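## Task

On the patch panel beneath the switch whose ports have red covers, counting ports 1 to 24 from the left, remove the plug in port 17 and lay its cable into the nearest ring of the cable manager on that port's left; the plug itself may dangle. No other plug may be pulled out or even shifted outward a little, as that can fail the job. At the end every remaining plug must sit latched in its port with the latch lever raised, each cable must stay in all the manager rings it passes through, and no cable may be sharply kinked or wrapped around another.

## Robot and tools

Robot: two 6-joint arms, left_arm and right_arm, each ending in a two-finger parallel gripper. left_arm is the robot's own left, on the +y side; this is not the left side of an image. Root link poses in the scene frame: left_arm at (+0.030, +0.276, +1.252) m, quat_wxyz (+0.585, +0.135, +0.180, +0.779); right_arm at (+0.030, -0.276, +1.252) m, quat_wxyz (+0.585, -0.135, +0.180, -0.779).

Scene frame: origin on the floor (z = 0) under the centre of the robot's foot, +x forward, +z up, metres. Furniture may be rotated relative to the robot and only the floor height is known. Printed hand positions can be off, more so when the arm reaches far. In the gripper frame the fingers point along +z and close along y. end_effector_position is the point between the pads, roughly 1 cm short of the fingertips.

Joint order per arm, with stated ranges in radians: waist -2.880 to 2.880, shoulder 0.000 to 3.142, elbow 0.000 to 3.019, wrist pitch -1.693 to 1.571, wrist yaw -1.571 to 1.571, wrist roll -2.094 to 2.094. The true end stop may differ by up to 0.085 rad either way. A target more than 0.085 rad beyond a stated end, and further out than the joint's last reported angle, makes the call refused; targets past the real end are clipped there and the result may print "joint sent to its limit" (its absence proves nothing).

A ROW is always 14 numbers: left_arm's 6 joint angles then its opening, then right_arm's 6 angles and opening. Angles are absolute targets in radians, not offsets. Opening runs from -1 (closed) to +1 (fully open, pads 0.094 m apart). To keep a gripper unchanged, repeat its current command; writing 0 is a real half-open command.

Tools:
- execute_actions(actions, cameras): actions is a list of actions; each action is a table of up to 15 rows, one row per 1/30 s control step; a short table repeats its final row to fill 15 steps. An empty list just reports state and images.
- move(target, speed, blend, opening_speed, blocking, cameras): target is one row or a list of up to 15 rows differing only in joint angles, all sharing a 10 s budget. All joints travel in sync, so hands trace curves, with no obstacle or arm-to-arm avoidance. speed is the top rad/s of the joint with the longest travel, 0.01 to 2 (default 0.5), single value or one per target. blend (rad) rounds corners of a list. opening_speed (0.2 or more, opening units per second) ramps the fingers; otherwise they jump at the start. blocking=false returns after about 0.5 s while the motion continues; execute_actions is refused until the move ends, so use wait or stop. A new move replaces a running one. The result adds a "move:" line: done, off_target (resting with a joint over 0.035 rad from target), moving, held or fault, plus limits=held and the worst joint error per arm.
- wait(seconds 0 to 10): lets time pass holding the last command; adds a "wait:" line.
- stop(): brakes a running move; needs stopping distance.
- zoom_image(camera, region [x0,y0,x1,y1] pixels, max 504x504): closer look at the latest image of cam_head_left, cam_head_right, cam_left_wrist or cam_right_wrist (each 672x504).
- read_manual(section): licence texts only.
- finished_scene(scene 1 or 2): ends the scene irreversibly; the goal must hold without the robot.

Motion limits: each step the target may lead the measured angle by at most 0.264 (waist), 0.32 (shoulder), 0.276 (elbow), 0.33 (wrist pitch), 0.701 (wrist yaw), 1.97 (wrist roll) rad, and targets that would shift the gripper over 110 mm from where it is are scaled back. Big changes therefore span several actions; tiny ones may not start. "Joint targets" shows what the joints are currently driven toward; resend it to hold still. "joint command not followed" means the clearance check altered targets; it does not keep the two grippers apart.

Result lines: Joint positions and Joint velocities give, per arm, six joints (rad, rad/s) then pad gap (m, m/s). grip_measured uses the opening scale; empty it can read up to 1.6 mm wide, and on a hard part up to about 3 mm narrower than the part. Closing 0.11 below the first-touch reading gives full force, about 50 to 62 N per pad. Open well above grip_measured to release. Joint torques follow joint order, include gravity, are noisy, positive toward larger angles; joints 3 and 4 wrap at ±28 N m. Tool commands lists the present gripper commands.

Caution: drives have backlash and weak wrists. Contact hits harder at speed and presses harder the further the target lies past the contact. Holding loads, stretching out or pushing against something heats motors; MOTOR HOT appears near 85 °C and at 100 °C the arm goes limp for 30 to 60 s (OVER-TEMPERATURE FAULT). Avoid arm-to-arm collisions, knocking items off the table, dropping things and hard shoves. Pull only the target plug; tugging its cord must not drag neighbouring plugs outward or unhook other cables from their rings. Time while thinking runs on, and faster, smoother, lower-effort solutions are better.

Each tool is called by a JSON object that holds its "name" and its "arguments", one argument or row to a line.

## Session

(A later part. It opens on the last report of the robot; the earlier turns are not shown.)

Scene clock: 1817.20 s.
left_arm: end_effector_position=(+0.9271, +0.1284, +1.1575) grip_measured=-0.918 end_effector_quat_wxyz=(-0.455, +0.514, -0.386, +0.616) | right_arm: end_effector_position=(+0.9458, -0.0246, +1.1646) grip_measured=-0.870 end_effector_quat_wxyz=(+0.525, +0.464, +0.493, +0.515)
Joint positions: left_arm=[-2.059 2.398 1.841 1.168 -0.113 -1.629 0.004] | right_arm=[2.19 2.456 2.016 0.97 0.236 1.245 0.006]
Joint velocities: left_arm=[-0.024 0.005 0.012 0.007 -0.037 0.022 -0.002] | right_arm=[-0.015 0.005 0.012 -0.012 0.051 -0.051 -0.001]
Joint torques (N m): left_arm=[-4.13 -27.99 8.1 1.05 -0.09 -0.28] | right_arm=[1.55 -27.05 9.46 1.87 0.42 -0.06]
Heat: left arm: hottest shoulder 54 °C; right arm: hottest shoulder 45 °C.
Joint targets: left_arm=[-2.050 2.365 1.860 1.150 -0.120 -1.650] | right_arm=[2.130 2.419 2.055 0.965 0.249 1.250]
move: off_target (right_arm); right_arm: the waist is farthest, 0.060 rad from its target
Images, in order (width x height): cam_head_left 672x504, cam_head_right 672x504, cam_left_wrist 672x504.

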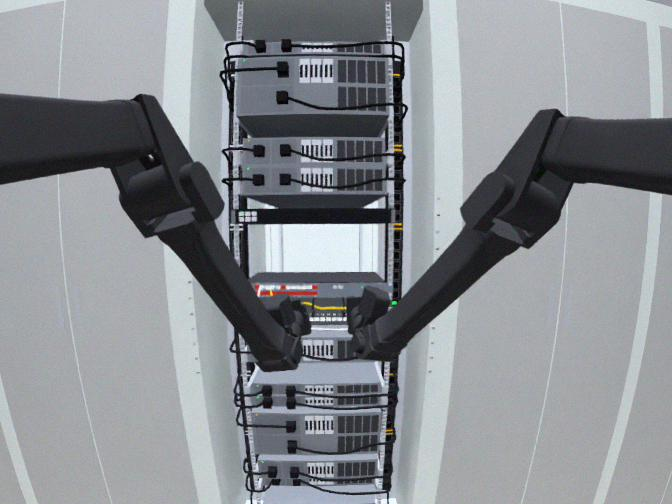

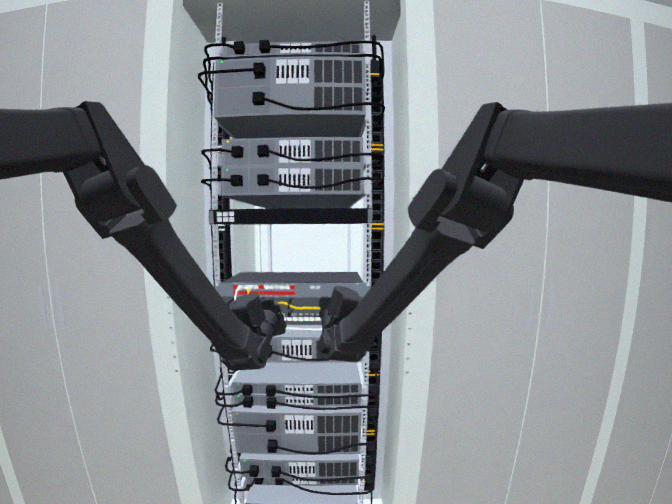

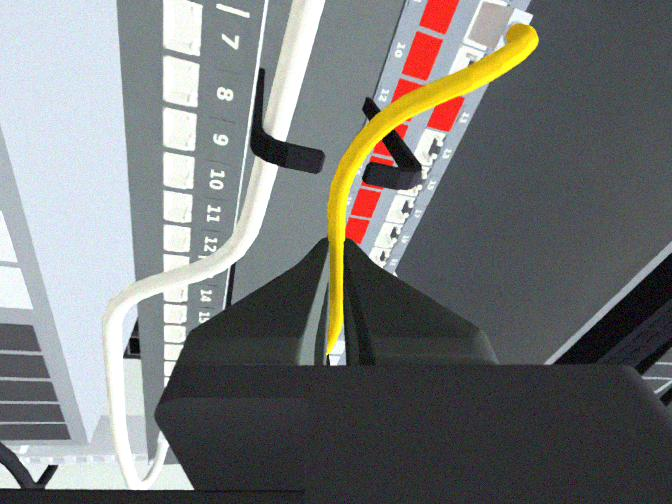

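{"name": "move", "arguments": {
  "target": [-2.05,2.365,1.86,1.15,-0.12,-1.65,-0.92, 2.17,2.355,1.77,1.15,0.25,1.25,-1],
  "speed": 0.2,
  "cameras": ["cam_head_left","cam_head_right","cam_right_wrist"]
}}

{"name": "zoom_image", "arguments": {
  "camera": "cam_head_right",
  "region": [265, 285, 335, 335]
}}

{"name": "zoom_image", "arguments": {
  "camera": "cam_head_left",
  "region": [295, 285, 365, 335]
}}

Scene clock: 1857.13 s.
left_arm: end_effector_position=(+0.9269, +0.1271, +1.1578) grip_measured=-0.918 end_effector_quat_wxyz=(-0.454, +0.514, -0.386, +0.617) | right_arm: end_effector_position=(+0.8941, -0.0181, +1.1646) grip_measured=-0.870 end_effector_quat_wxyz=(+0.517, +0.461, +0.495, +0.524)
Joint positions: left_arm=[-2.06 2.398 1.841 1.168 -0.113 -1.631 0.004] | right_arm=[2.214 2.376 1.791 1.114 0.234 1.245 0.006]
Joint velocities: left_arm=[-0.005 -0.005 -0.002 -0.017 0.022 -0.051 0] | right_arm=[-0.005 -0.005 -0.007 0.002 0.007 -0.066 0]
Joint torques (N m): left_arm=[-4.19 -27.75 8.12 1.14 -0.09 -0.28] | right_arm=[2.78 -23.41 4.44 3.89 0.5 -0.05]
Heat: left arm: hottest shoulder 62 °C; right arm: hottest shoulder 45 °C.
Joint targets: left_arm=[-2.050 2.365 1.860 1.150 -0.120 -1.651] | right_arm=[2.170 2.354 1.770 1.150 0.250 1.250]
move: off_target (right_arm); right_arm: the waist is farthest, 0.044 rad from its target
Images, in order (width x height): cam_head_left 672x504, cam_head_right 672x504, cam_right_wrist 672x504.

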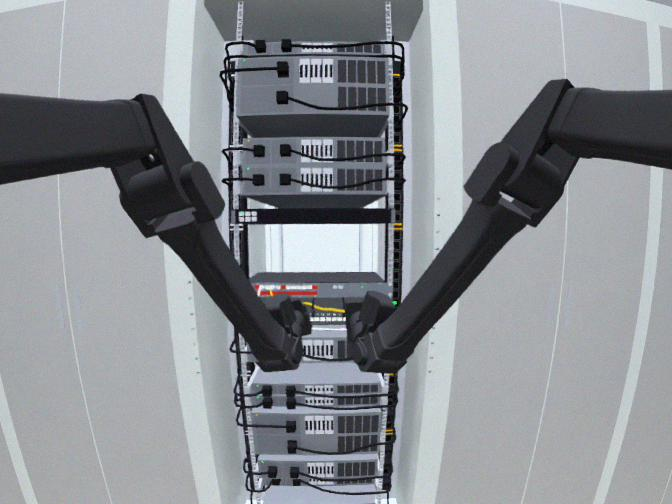

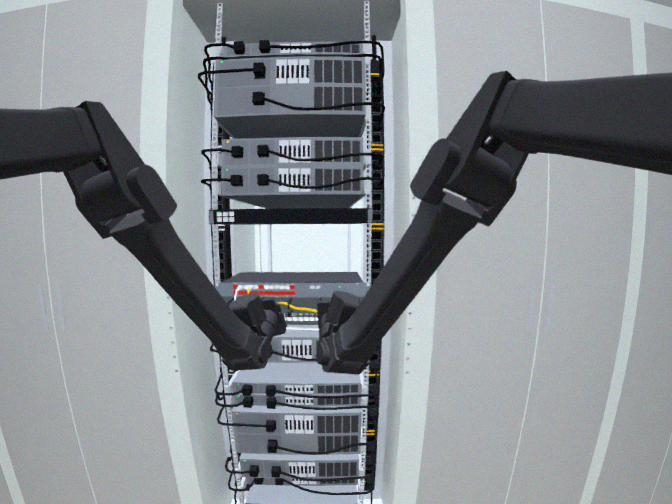

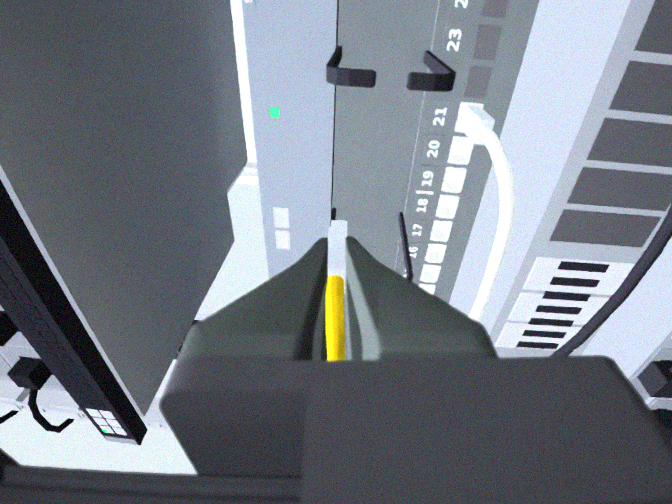

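Scaled by 7.200 from the camera's 672x504 image, which has a finer 960x720 frame.

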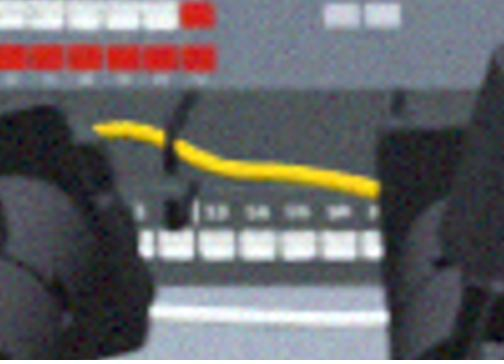

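Scaled by 7.200 from the camera's 672x504 image, which has a finer 960x720 frame.

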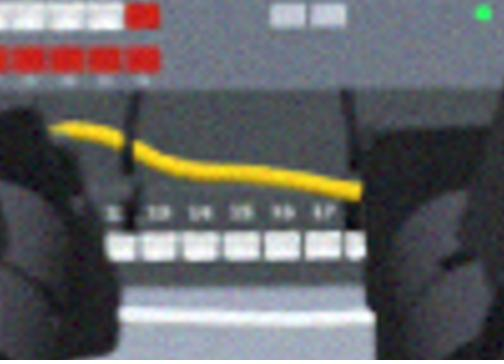

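{"name": "move", "arguments": {
  "target": [-2.05,2.365,1.86,1.15,-0.12,-1.65,-0.92, 2.28,2.548,1.99,1.09,0.25,1.25,-1],
  "speed": 0.15,
  "cameras": ["cam_head_left","cam_head_right","cam_right_wrist"]
}}

{"name": "zoom_image", "arguments": {
  "camera": "cam_head_right",
  "region": [265, 285, 335, 335]
}}

{"name": "zoom_image", "arguments": {
  "camera": "cam_head_left",
  "region": [285, 285, 355, 335]
}}

Scene clock: 1871.50 s.
left_arm: end_effector_position=(+0.9277, +0.1327, +1.1579) grip_measured=-0.918 end_effector_quat_wxyz=(-0.458, +0.520, -0.380, +0.613) | right_arm: end_effector_position=(+0.9019, +0.0050, +1.1320) grip_measured=-0.870 end_effector_quat_wxyz=(+0.524, +0.468, +0.480, +0.526)
Joint positions: left_arm=[-2.057 2.396 1.841 1.168 -0.13 -1.632 0.004] | right_arm=[2.232 2.506 1.95 1.114 0.271 1.245 0.006]
Joint velocities: left_arm=[-0.005 -0.015 -0.012 -0.002 0.022 -0.081 0] | right_arm=[0.005 -0.005 0.007 0.007 -0.037 0.022 0]
Joint torques (N m): left_arm=[-4.6 -28.1 8.21 1.03 0.28 -0.24] | right_arm=[9.29 -19.19 8.8 1.02 -0.76 -0.1]
Heat: left arm: hottest shoulder 62 °C; right arm: hottest shoulder 46 °C.
Joint targets: left_arm=[-2.050 2.364 1.860 1.150 -0.128 -1.649] | right_arm=[2.280 2.549 1.991 1.090 0.259 1.250]
move: off_target (right_arm); right_arm: the waist is farthest, 0.048 rad from its target
Images, in order (width x height): cam_head_left 672x504, cam_head_right 672x504, cam_right_wrist 672x504.

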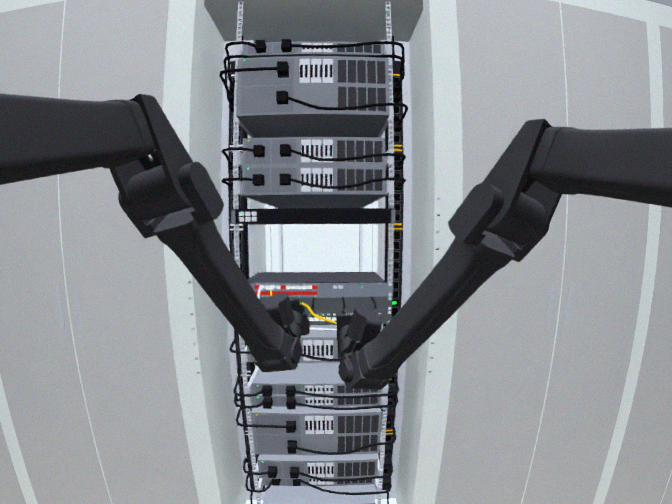

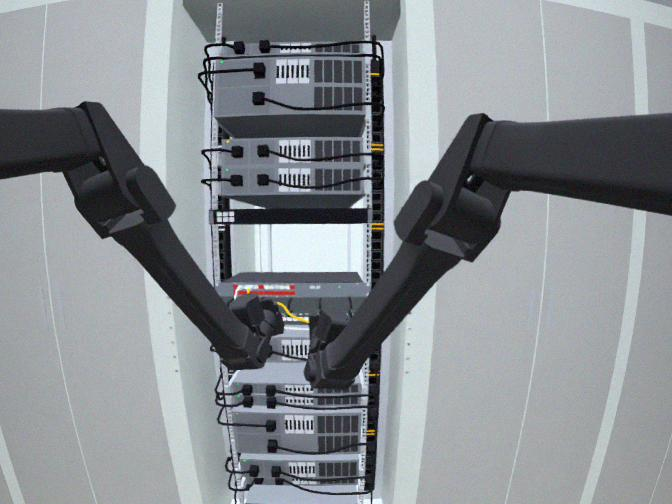

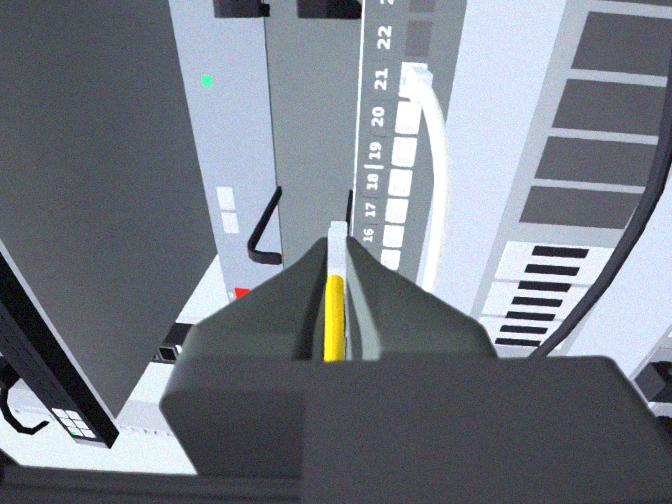

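Scaled by 7.200 from the camera's 672x504 image, which has a finer 960x720 frame.

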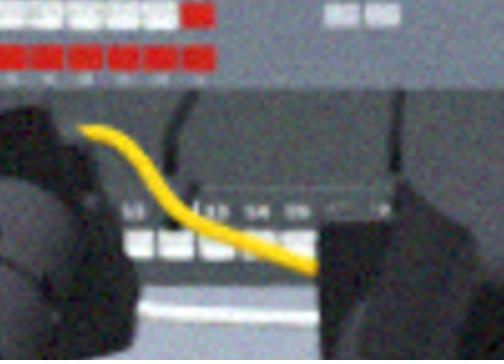

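Scaled by 7.200 from the camera's 672x504 image, which has a finer 960x720 frame.

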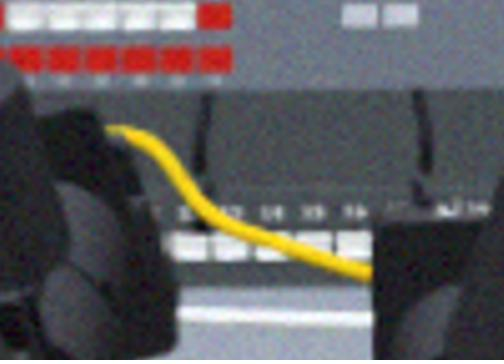

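{"name": "move", "arguments": {
  "target": [
    [-2.05,2.365,1.86,1.15,-0.12,-1.65,-0.92, 2.17,2.355,1.77,1.15,0.25,1.25,-1],
    [-2.05,2.365,1.86,1.15,-0.12,-1.65,-0.92, 2.12,2.42,2.055,0.965,0.25,1.25,-1]
  ],
  "speed": 0.2,
  "cameras": ["cam_head_left","cam_head_right","cam_right_wrist"]
}}

{"name": "zoom_image", "arguments": {
  "camera": "cam_head_right",
  "region": [265, 285, 335, 335]
}}

{"name": "zoom_image", "arguments": {
  "camera": "cam_head_left",
  "region": [295, 285, 365, 335]
}}

Scene clock: 1898.13 s.
left_arm: end_effector_position=(+0.9277, +0.1289, +1.1580) grip_measured=-0.918 end_effector_quat_wxyz=(-0.453, +0.514, -0.386, +0.618) | right_arm: end_effector_position=(+0.9462, -0.0204, +1.1895) grip_measured=-0.870 end_effector_quat_wxyz=(+0.523, +0.458, +0.491, +0.524)
Joint positions: left_arm=[-2.057 2.396 1.841 1.165 -0.109 -1.634 0.004] | right_arm=[2.2 2.411 1.985 0.967 0.225 1.245 0.006]
Joint velocities: left_arm=[-0.015 -0.015 0.012 -0.012 -0.022 -0.125 0] | right_arm=[-0.005 0.005 0.007 0.007 -0.081 -0.066 0]
Joint torques (N m): left_arm=[-4.19 -27.58 8.16 1.16 0.02 -0.24] | right_arm=[0.09 -21.71 11.66 1.91 0.53 -0.1]
Heat: left arm: hottest shoulder 62 °C; right arm: hottest shoulder 47 °C.
Joint targets: left_arm=[-2.050 2.365 1.860 1.149 -0.113 -1.650] | right_arm=[2.123 2.419 2.054 0.965 0.241 1.250]
move: off_target (right_arm); right_arm: the waist is farthest, 0.080 rad from its target
Images, in order (width x height): cam_head_left 672x504, cam_head_right 672x504, cam_right_wrist 672x504.

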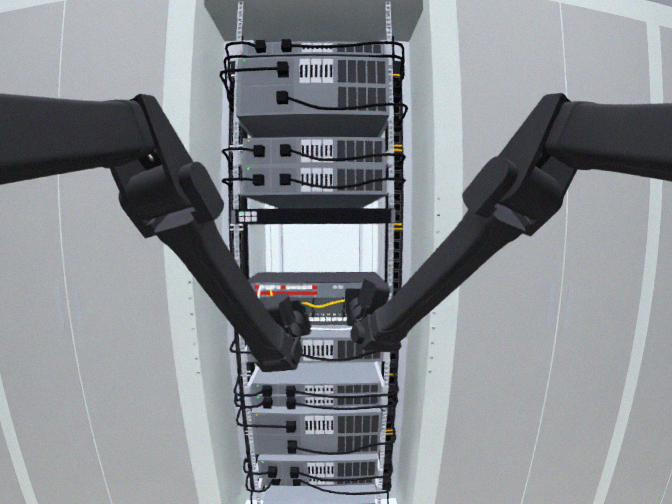

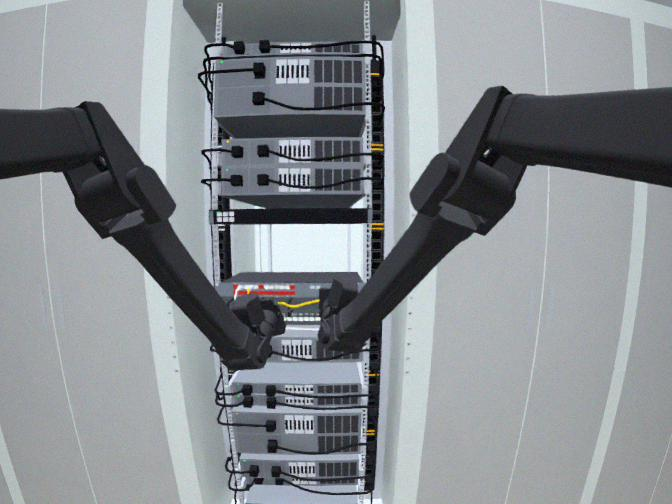

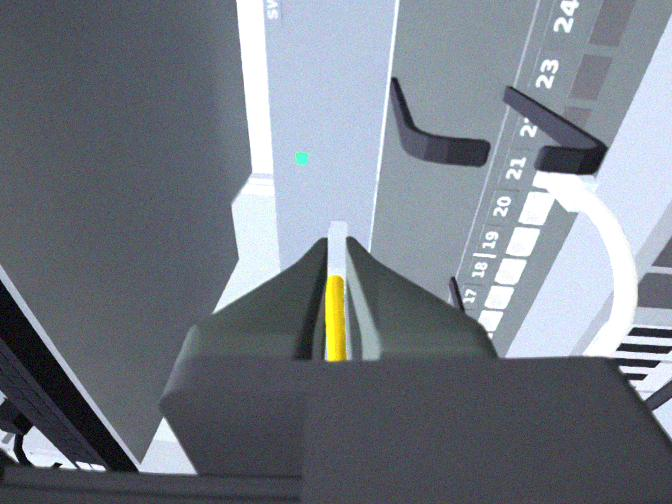

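Scaled by 7.200 from the camera's 672x504 image, which has a finer 960x720 frame.

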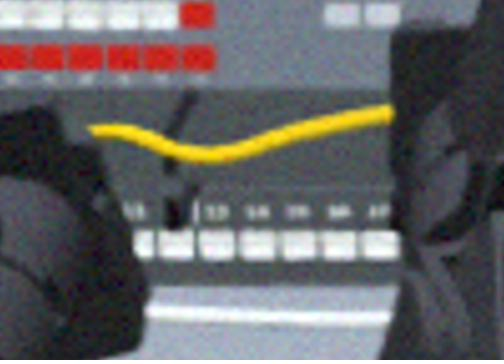

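Scaled by 7.200 from the camera's 672x504 image, which has a finer 960x720 frame.

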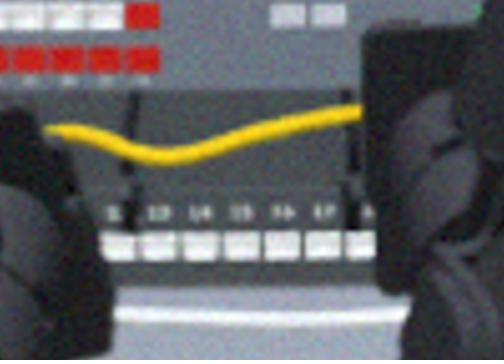

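{"name": "execute_actions", "arguments": {
  "actions": [],
  "cameras": ["cam_head_left","cam_head_right"]
}}

{"name": "zoom_image", "arguments": {
  "camera": "cam_head_right",
  "region": [225, 250, 375, 360]
}}

{"name": "zoom_image", "arguments": {
  "camera": "cam_head_left",
  "region": [245, 250, 395, 360]
}}

Scene clock: 1949.23 s.
left_arm: end_effector_position=(+0.9277, +0.1289, +1.1580) grip_measured=-0.918 end_effector_quat_wxyz=(-0.453, +0.514, -0.386, +0.618) | right_arm: end_effector_position=(+0.9462, -0.0215, +1.1878) grip_measured=-0.870 end_effector_quat_wxyz=(+0.523, +0.459, +0.492, +0.523)
Joint positions: left_arm=[-2.057 2.396 1.841 1.165 -0.109 -1.634 0.004] | right_arm=[2.198 2.413 1.985 0.967 0.225 1.245 0.006]
Joint velocities: left_arm=[-0.005 0.005 -0.007 0.002 0.022 0.037 -0.001] | right_arm=[-0.005 -0.005 0.007 0.007 -0.022 0.022 -0.001]
Joint torques (N m): left_arm=[-4.6 -27.63 8.14 1.16 -0.02 -0.24] | right_arm=[-0.85 -22.77 11.75 1.89 0.54 -0.01]
Heat: left arm: hottest shoulder 63 °C; right arm: hottest elbow 50 °C.
Joint targets: left_arm=[-2.050 2.365 1.860 1.149 -0.113 -1.650] | right_arm=[2.121 2.420 2.054 0.965 0.241 1.250]
Tool commands: left_gripper/opening=-0.92 right_gripper/opening=-1.0
Images, in order (width x height): cam_head_left 672x504, cam_head_right 672x504.

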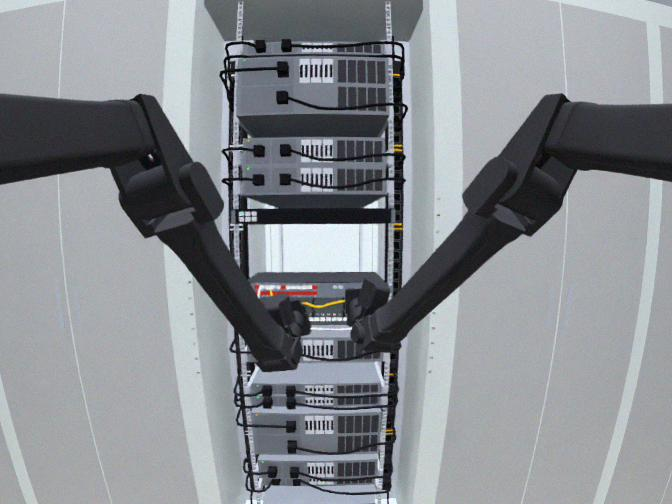

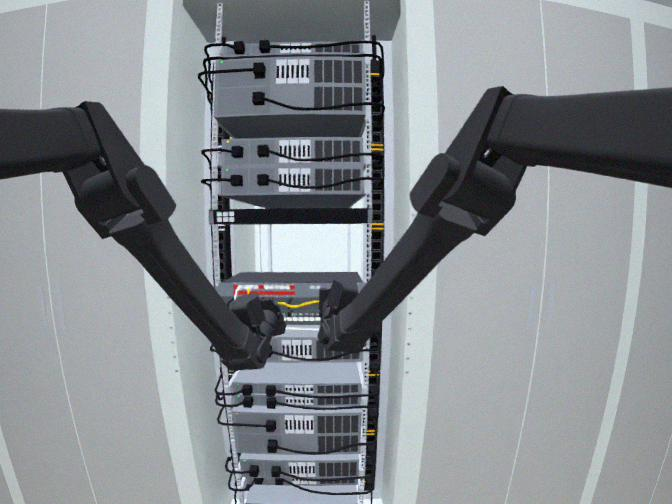

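Scaled by 3.360 from the camera's 672x504 image, which has a finer 960x720 frame.

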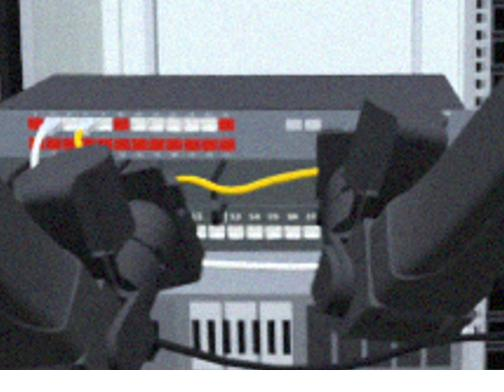

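Scaled by 3.360 from the camera's 672x504 image, which has a finer 960x720 frame.

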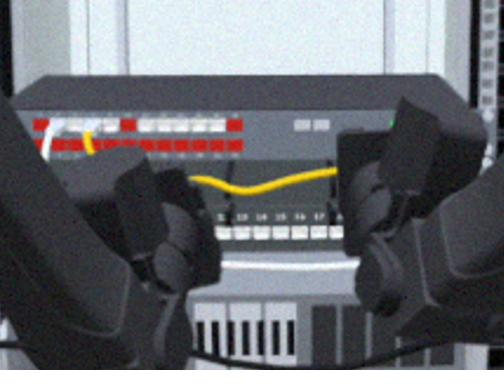

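{"name": "move", "arguments": {
  "target": [-2.05,2.365,1.86,1.15,-0.12,-1.65,-0.92, 2.12,2.485,2.06,0.965,0.25,1.25,-1],
  "speed": 0.1,
  "cameras": ["cam_head_left","cam_head_right"]
}}

{"name": "zoom_image", "arguments": {
  "camera": "cam_head_right",
  "region": [255, 280, 335, 335]
}}

{"name": "zoom_image", "arguments": {
  "camera": "cam_head_left",
  "region": [275, 280, 355, 335]
}}

Scene clock: 1964.37 s.
left_arm: end_effector_position=(+0.9277, +0.1289, +1.1580) grip_measured=-0.918 end_effector_quat_wxyz=(-0.452, +0.514, -0.386, +0.618) | right_arm: end_effector_position=(+0.9430, -0.0207, +1.1591) grip_measured=-0.870 end_effector_quat_wxyz=(+0.520, +0.462, +0.499, +0.516)
Joint positions: left_arm=[-2.057 2.396 1.841 1.165 -0.109 -1.636 0.004] | right_arm=[2.192 2.459 2.01 0.967 0.227 1.245 0.006]
Joint velocities: left_arm=[-0.005 -0.015 -0.007 -0.002 -0.095 -0.007 0.001] | right_arm=[-0.005 -0.005 -0.007 -0.007 0.037 -0.037 0]
Joint torques (N m): left_arm=[-4.42 -27.69 8.14 1.2 -0.27 -0.25] | right_arm=[0.67 -21.13 10.22 2.04 0.84 -0.05]
Heat: left arm: hottest shoulder 63 °C; right arm: hottest elbow 51 °C.
Joint targets: left_arm=[-2.050 2.365 1.860 1.150 -0.120 -1.651] | right_arm=[2.121 2.484 2.060 0.965 0.250 1.250]
move: off_target (right_arm); right_arm: the waist is farthest, 0.072 rad from its target
Images, in order (width x height): cam_head_left 672x504, cam_head_right 672x504.

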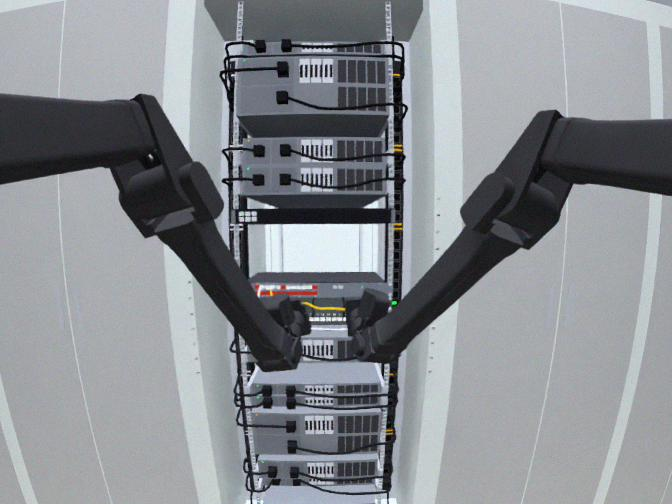

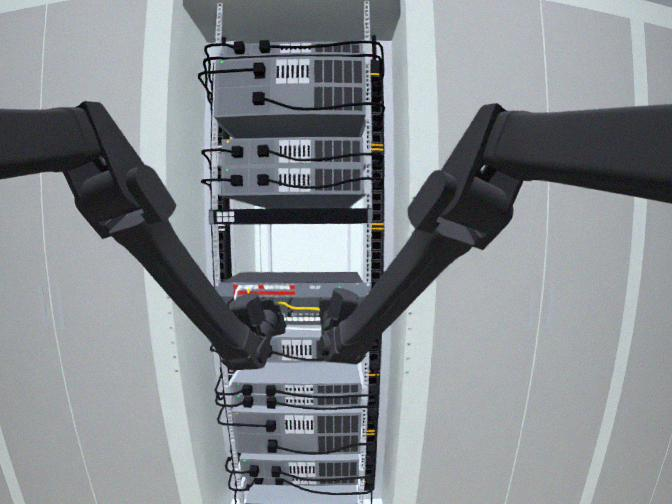

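Scaled by 6.300 from the camera's 672x504 image, which has a finer 960x720 frame.

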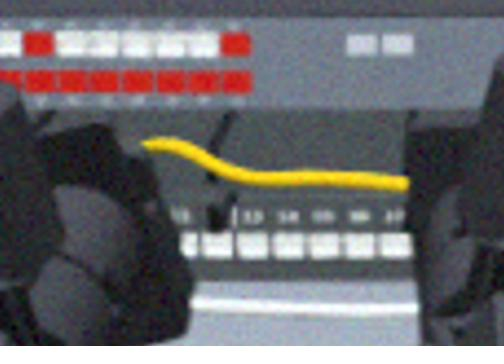

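Scaled by 6.300 from the camera's 672x504 image, which has a finer 960x720 frame.

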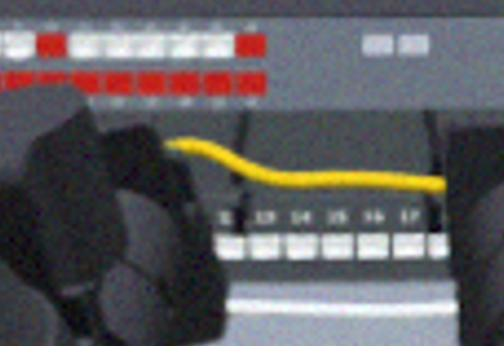

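{"name": "move", "arguments": {
  "target": [-2.05,2.365,1.86,1.15,-0.12,-1.65,-0.92, 2.12,2.535,2.13,0.92,0.25,1.25,-1],
  "speed": 0.1,
  "cameras": ["cam_head_left","cam_head_right"]
}}

{"name": "zoom_image", "arguments": {
  "camera": "cam_head_right",
  "region": [255, 280, 335, 335]
}}

{"name": "zoom_image", "arguments": {
  "camera": "cam_head_left",
  "region": [275, 280, 355, 335]
}}

Scene clock: 1972.40 s.
left_arm: end_effector_position=(+0.9274, +0.1277, +1.1586) grip_measured=-0.918 end_effector_quat_wxyz=(-0.452, +0.514, -0.385, +0.619) | right_arm: end_effector_position=(+0.9525, -0.0186, +1.1495) grip_measured=-0.870 end_effector_quat_wxyz=(+0.521, +0.464, +0.499, +0.514)
Joint positions: left_arm=[-2.059 2.396 1.841 1.167 -0.109 -1.636 0.004] | right_arm=[2.189 2.502 2.082 0.936 0.228 1.245 0.006]
Joint velocities: left_arm=[0.005 -0.015 0.017 -0.002 0.037 -0.051 -0.002] | right_arm=[-0.005 -0.005 0.002 -0.012 0.066 -0.095 0]
Joint torques (N m): left_arm=[-4.19 -27.58 8.06 1.31 -0.26 -0.21] | right_arm=[0.15 -20.66 10.25 1.51 0.8 -0.13]
Heat: left arm: hottest shoulder 63 °C; right arm: hottest elbow 51 °C.
Joint targets: left_arm=[-2.051 2.365 1.860 1.152 -0.120 -1.650] | right_arm=[2.120 2.536 2.130 0.919 0.250 1.250]
move: off_target (right_arm); right_arm: the waist is farthest, 0.069 rad from its target
Images, in order (width x height): cam_head_left 672x504, cam_head_right 672x504.

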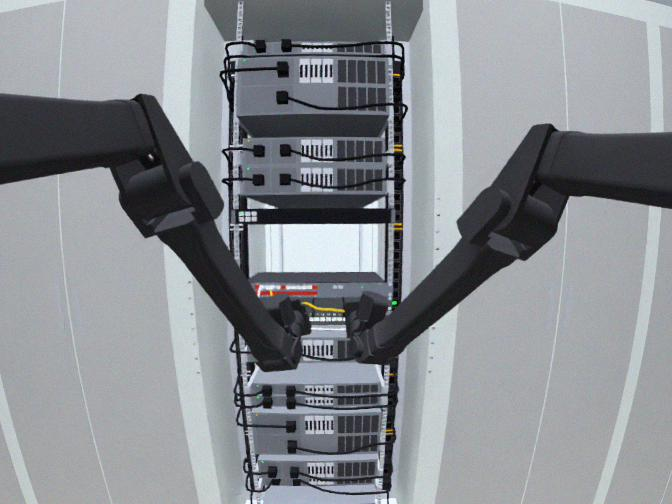

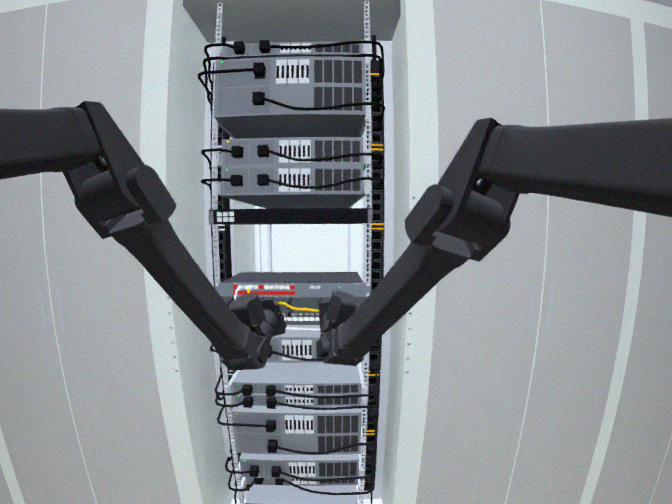

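Scaled by 6.300 from the camera's 672x504 image, which has a finer 960x720 frame.

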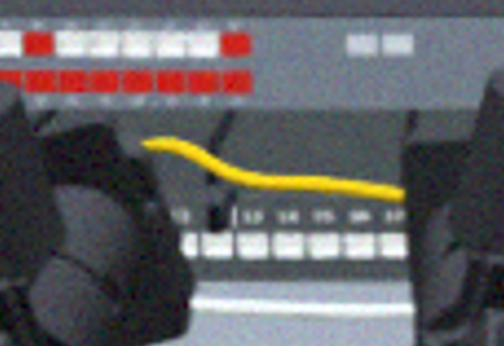

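Scaled by 6.300 from the camera's 672x504 image, which has a finer 960x720 frame.

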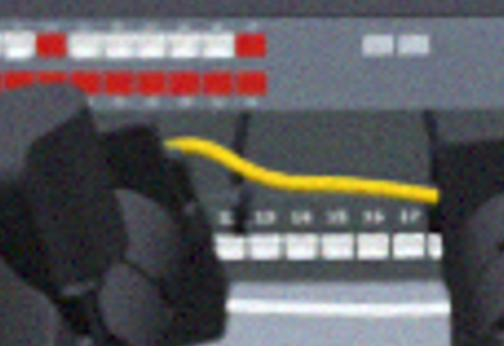

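{"name": "move", "arguments": {
  "target": [-2.05,2.41,1.88,1.155,-0.12,-1.65,-0.92, 2.12,2.535,2.13,0.92,0.25,1.25,-1],
  "speed": 0.1,
  "cameras": ["cam_head_left","cam_head_right"]
}}

{"name": "zoom_image", "arguments": {
  "camera": "cam_head_right",
  "region": [255, 280, 335, 335]
}}

{"name": "zoom_image", "arguments": {
  "camera": "cam_head_left",
  "region": [275, 280, 355, 335]
}}

Scene clock: 1990.03 s.
left_arm: end_effector_position=(+0.9274, +0.1277, +1.1586) grip_measured=-0.918 end_effector_quat_wxyz=(-0.452, +0.514, -0.385, +0.619) | right_arm: end_effector_position=(+0.9525, -0.0186, +1.1495) grip_measured=-0.870 end_effector_quat_wxyz=(+0.521, +0.464, +0.499, +0.514)
Joint positions: left_arm=[-2.059 2.396 1.841 1.167 -0.109 -1.636 0.004] | right_arm=[2.189 2.502 2.082 0.936 0.228 1.245 0.006]
Joint velocities: left_arm=[-0.005 -0.005 0.002 0.007 0.037 -0.051 -0.002] | right_arm=[0.005 -0.005 0.007 0.002 -0.081 0.037 0]
Joint torques (N m): left_arm=[-4.25 -23.59 9.8 1.31 -0.28 -0.25] | right_arm=[0.67 -21.13 10.22 1.55 0.75 -0.05]
Heat: left arm: hottest shoulder 62 °C; right arm: hottest elbow 51 °C.
Joint targets: left_arm=[-2.050 2.410 1.880 1.155 -0.120 -1.650] | right_arm=[2.120 2.535 2.129 0.920 0.250 1.250]
move: off_target (left_arm, right_arm); left_arm: the elbow is farthest, 0.039 rad from its target; right_arm: the waist is farthest, 0.069 rad from its target
Images, in order (width x height): cam_head_left 672x504, cam_head_right 672x504.

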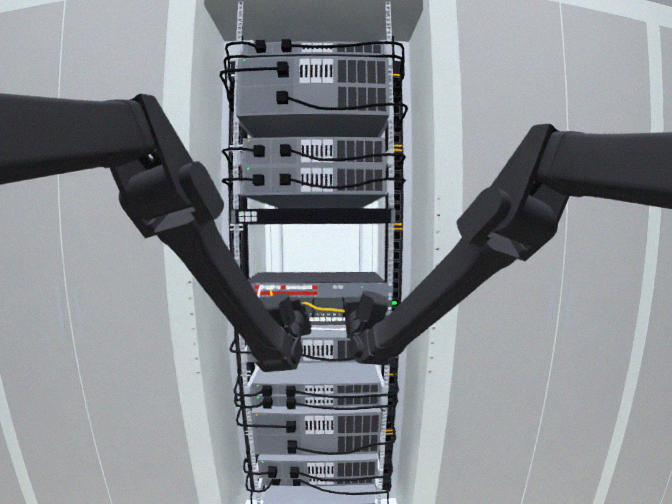

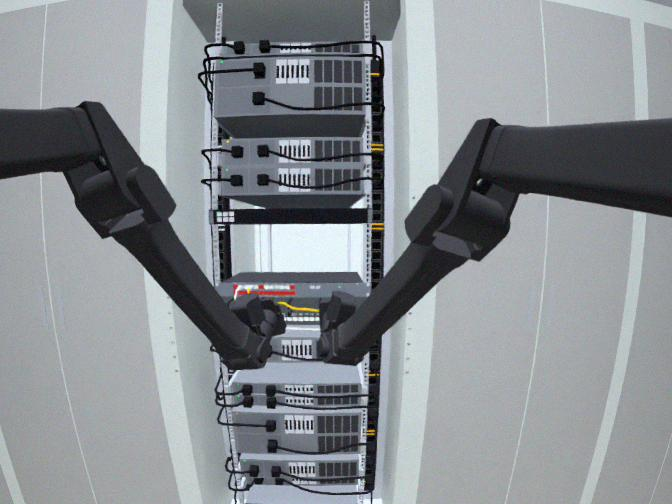

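Scaled by 6.300 from the camera's 672x504 image, which has a finer 960x720 frame.

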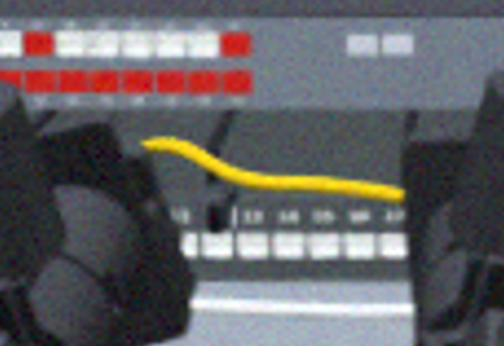

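Scaled by 6.300 from the camera's 672x504 image, which has a finer 960x720 frame.

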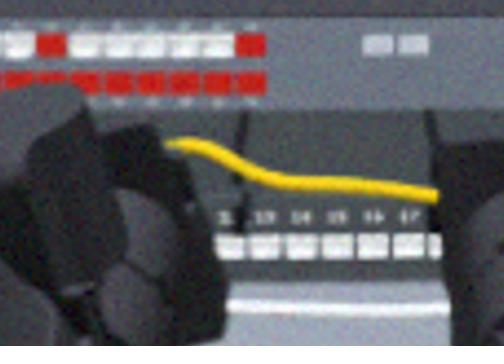

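{"name": "move", "arguments": {
  "target": [-2.05,2.445,1.905,1.16,-0.12,-1.65,-0.92, 2.12,2.535,2.13,0.92,0.25,1.25,-1],
  "speed": 0.1,
  "cameras": ["cam_head_left","cam_head_right"]
}}

{"name": "zoom_image", "arguments": {
  "camera": "cam_head_right",
  "region": [255, 280, 335, 335]
}}

{"name": "zoom_image", "arguments": {
  "camera": "cam_head_left",
  "region": [275, 280, 355, 335]
}}

Scene clock: 1998.20 s.
left_arm: end_effector_position=(+0.9285, +0.1266, +1.1542) grip_measured=-0.918 end_effector_quat_wxyz=(-0.452, +0.514, -0.385, +0.619) | right_arm: end_effector_position=(+0.9525, -0.0186, +1.1495) grip_measured=-0.870 end_effector_quat_wxyz=(+0.521, +0.464, +0.499, +0.514)
Joint positions: left_arm=[-2.059 2.41 1.856 1.167 -0.109 -1.636 0.004] | right_arm=[2.189 2.502 2.082 0.936 0.228 1.245 0.006]
Joint velocities: left_arm=[-0.005 -0.005 -0.027 -0.007 -0.007 -0.022 -0.001] | right_arm=[0.005 -0.005 0.002 -0.012 -0.037 -0.037 0]
Joint torques (N m): left_arm=[-4.19 -21.71 10.66 1.57 -0.22 -0.23] | right_arm=[0.79 -20.01 10.32 1.25 0.8 -0.08]
Heat: left arm: hottest shoulder 61 °C; right arm: hottest elbow 51 °C.
Joint targets: left_arm=[-2.050 2.446 1.905 1.160 -0.119 -1.650] | right_arm=[2.120 2.535 2.130 0.920 0.250 1.250]
move: off_target (left_arm, right_arm); left_arm: the elbow is farthest, 0.049 rad from its target; right_arm: the waist is farthest, 0.069 rad from its target
Images, in order (width x height): cam_head_left 672x504, cam_head_right 672x504.

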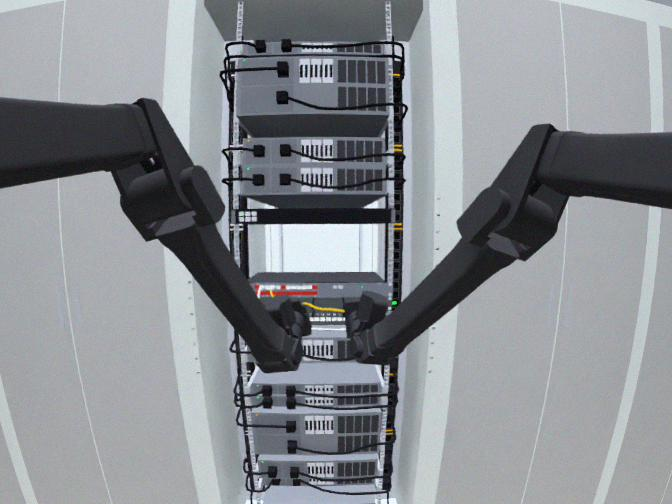

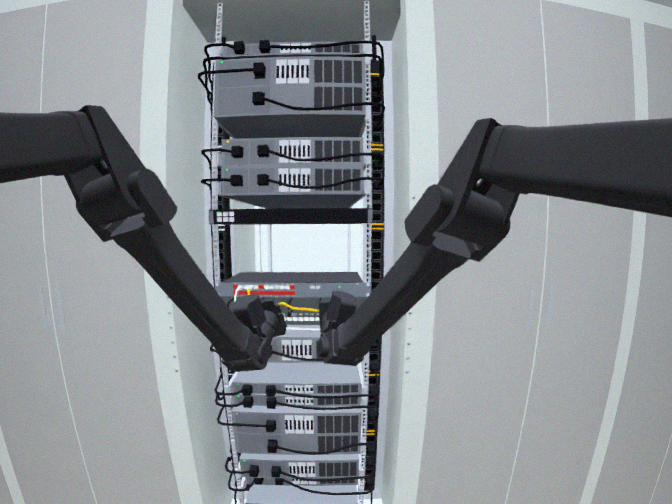

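Scaled by 6.300 from the camera's 672x504 image, which has a finer 960x720 frame.

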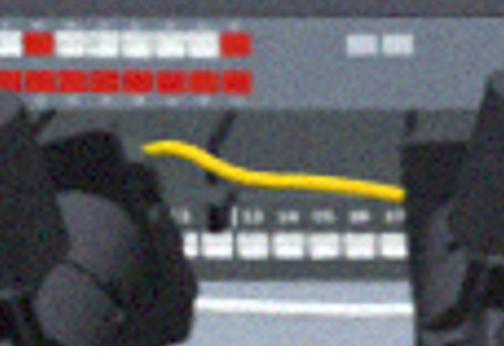

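Scaled by 6.300 from the camera's 672x504 image, which has a finer 960x720 frame.

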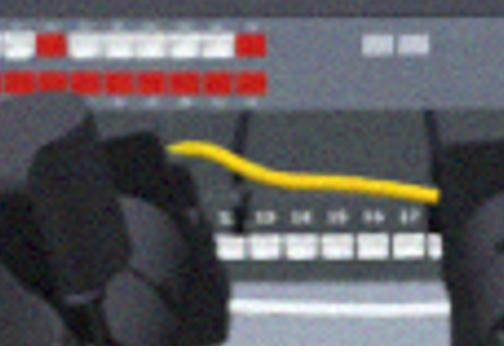

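{"name": "move", "arguments": {
  "target": [-2.05,2.475,1.93,1.165,-0.12,-1.65,-0.92, 2.12,2.535,2.13,0.92,0.25,1.25,-1],
  "speed": 0.1,
  "cameras": ["cam_head_left","cam_head_right"]
}}

{"name": "zoom_image", "arguments": {
  "camera": "cam_head_right",
  "region": [265, 285, 315, 325]
}}

{"name": "zoom_image", "arguments": {
  "camera": "cam_head_left",
  "region": [285, 285, 335, 325]
}}

Scene clock: 2009.10 s.
left_arm: end_effector_position=(+0.9301, +0.1262, +1.1536) grip_measured=-0.918 end_effector_quat_wxyz=(-0.458, +0.508, -0.377, +0.625) | right_arm: end_effector_position=(+0.9525, -0.0186, +1.1495) grip_measured=-0.870 end_effector_quat_wxyz=(+0.521, +0.464, +0.499, +0.514)
Joint positions: left_arm=[-2.059 2.431 1.884 1.187 -0.109 -1.636 0.004] | right_arm=[2.189 2.502 2.082 0.936 0.228 1.245 0.006]
Joint velocities: left_arm=[0.015 -0.005 -0.012 -0.007 -0.007 -0.081 0] | right_arm=[-0.005 0.005 0.007 0.027 0.022 -0.037 0]
Joint torques (N m): left_arm=[-3.96 -21.3 10.36 1.1 -0.29 -0.23] | right_arm=[1.2 -20.54 10.18 1.35 0.8 -0.02]
Heat: left arm: hottest shoulder 58 °C; right arm: hottest elbow 51 °C.
Joint targets: left_arm=[-2.050 2.474 1.930 1.168 -0.120 -1.650] | right_arm=[2.120 2.535 2.130 0.920 0.250 1.250]
move: off_target (left_arm, right_arm); left_arm: the elbow is farthest, 0.046 rad from its target; right_arm: the waist is farthest, 0.069 rad from its target
Images, in order (width x height): cam_head_left 672x504, cam_head_right 672x504.

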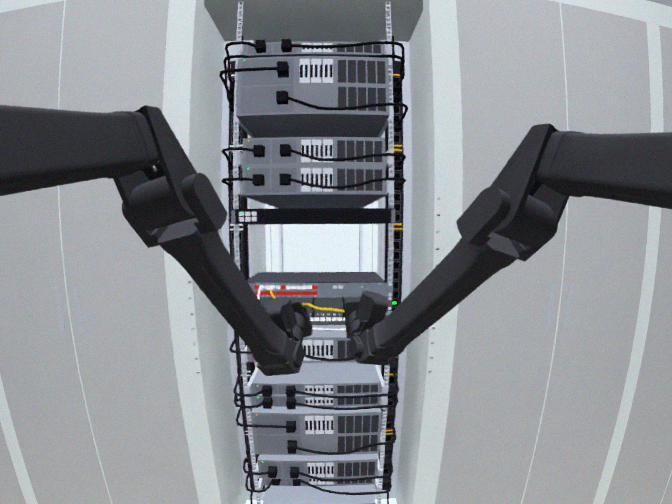

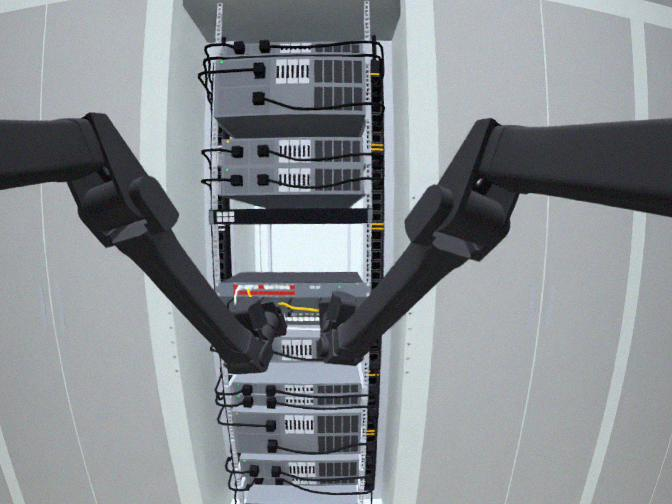

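Scaled by 10.080 from the camera's 672x504 image, which has a finer 960x720 frame.

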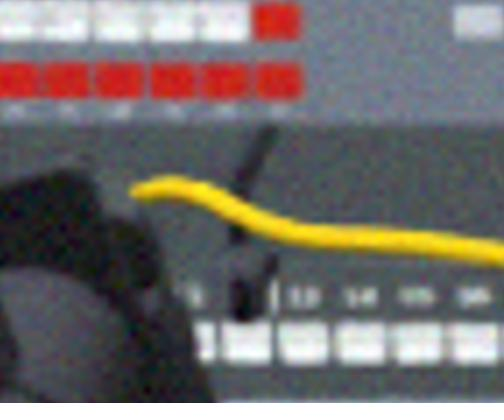

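Scaled by 10.080 from the camera's 672x504 image, which has a finer 960x720 frame.

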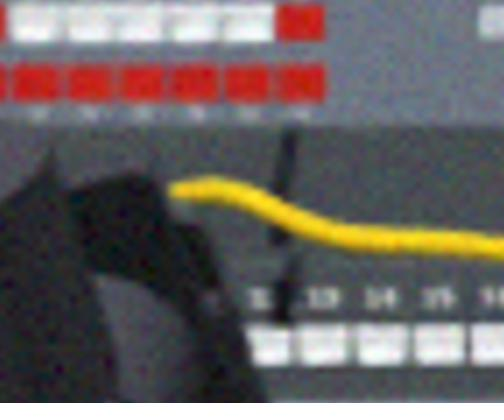

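{"name": "move", "arguments": {
  "target": [-2.05,2.51,1.945,1.15,-0.12,-1.65,-0.92, 2.12,2.55,2.135,0.92,0.25,1.25,-1],
  "speed": 0.1,
  "cameras": ["cam_head_left","cam_head_right"]
}}

{"name": "zoom_image", "arguments": {
  "camera": "cam_head_right",
  "region": [265, 285, 315, 325]
}}

{"name": "zoom_image", "arguments": {
  "camera": "cam_head_left",
  "region": [285, 285, 335, 325]
}}

Scene clock: 2022.33 s.
left_arm: end_effector_position=(+0.9311, +0.1256, +1.1489) grip_measured=-0.918 end_effector_quat_wxyz=(-0.460, +0.506, -0.371, +0.628) | right_arm: end_effector_position=(+0.9533, -0.0180, +1.1481) grip_measured=-0.870 end_effector_quat_wxyz=(+0.522, +0.463, +0.498, +0.515)
Joint positions: left_arm=[-2.059 2.453 1.908 1.196 -0.112 -1.637 0.004] | right_arm=[2.189 2.509 2.093 0.936 0.228 1.245 0.006]
Joint velocities: left_arm=[-0.005 -0.015 -0.007 0.002 0.066 -0.037 0] | right_arm=[-0.015 0.005 -0.012 0.012 0.007 -0.066 0]
Joint torques (N m): left_arm=[-4.37 -19.49 9.65 0.47 -0.15 -0.23] | right_arm=[0.62 -20.01 9.98 1.55 0.78 -0.05]
Heat: left arm: hottest shoulder 57 °C; right arm: hottest elbow 51 °C.
Joint targets: left_arm=[-2.050 2.511 1.944 1.159 -0.120 -1.651] | right_arm=[2.120 2.550 2.135 0.920 0.250 1.250]
move: off_target (left_arm, right_arm); left_arm: the shoulder is farthest, 0.057 rad from its target; right_arm: the waist is farthest, 0.069 rad from its target
Images, in order (width x height): cam_head_left 672x504, cam_head_right 672x504.

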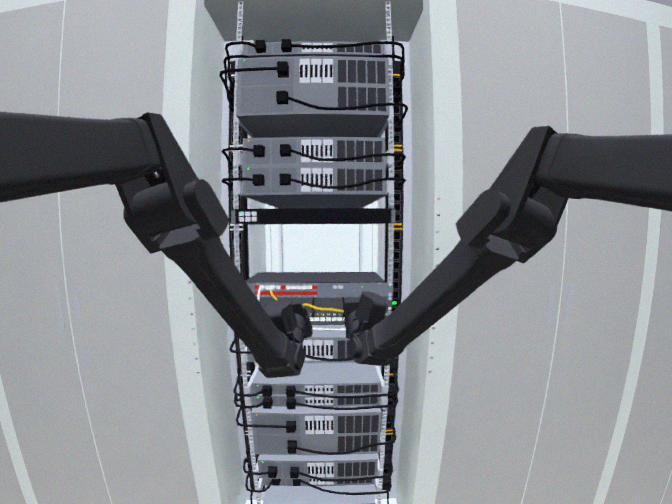

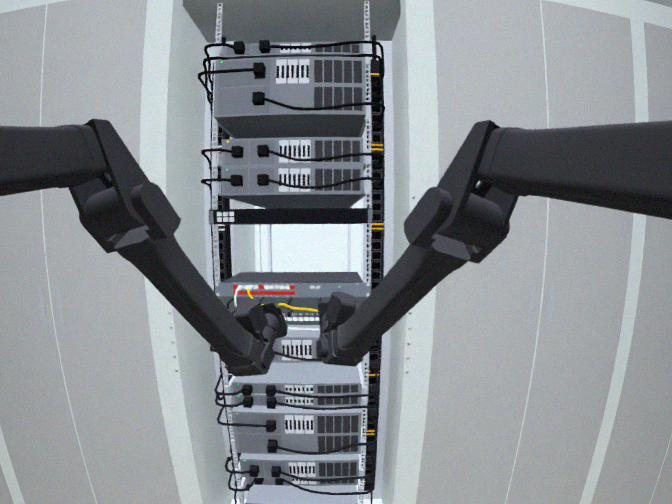

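Scaled by 10.080 from the camera's 672x504 image, which has a finer 960x720 frame.

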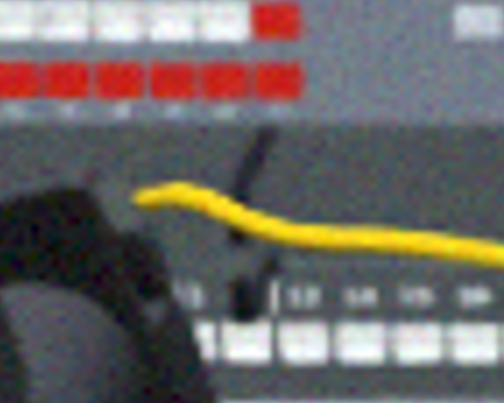

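Scaled by 10.080 from the camera's 672x504 image, which has a finer 960x720 frame.

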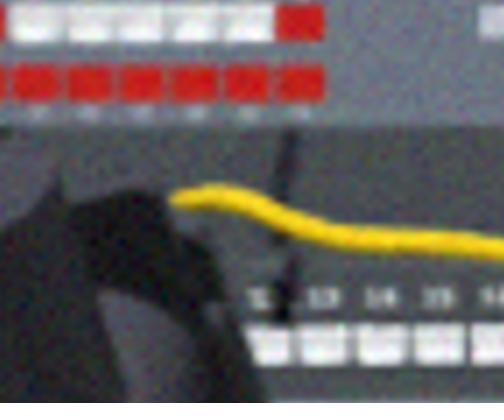

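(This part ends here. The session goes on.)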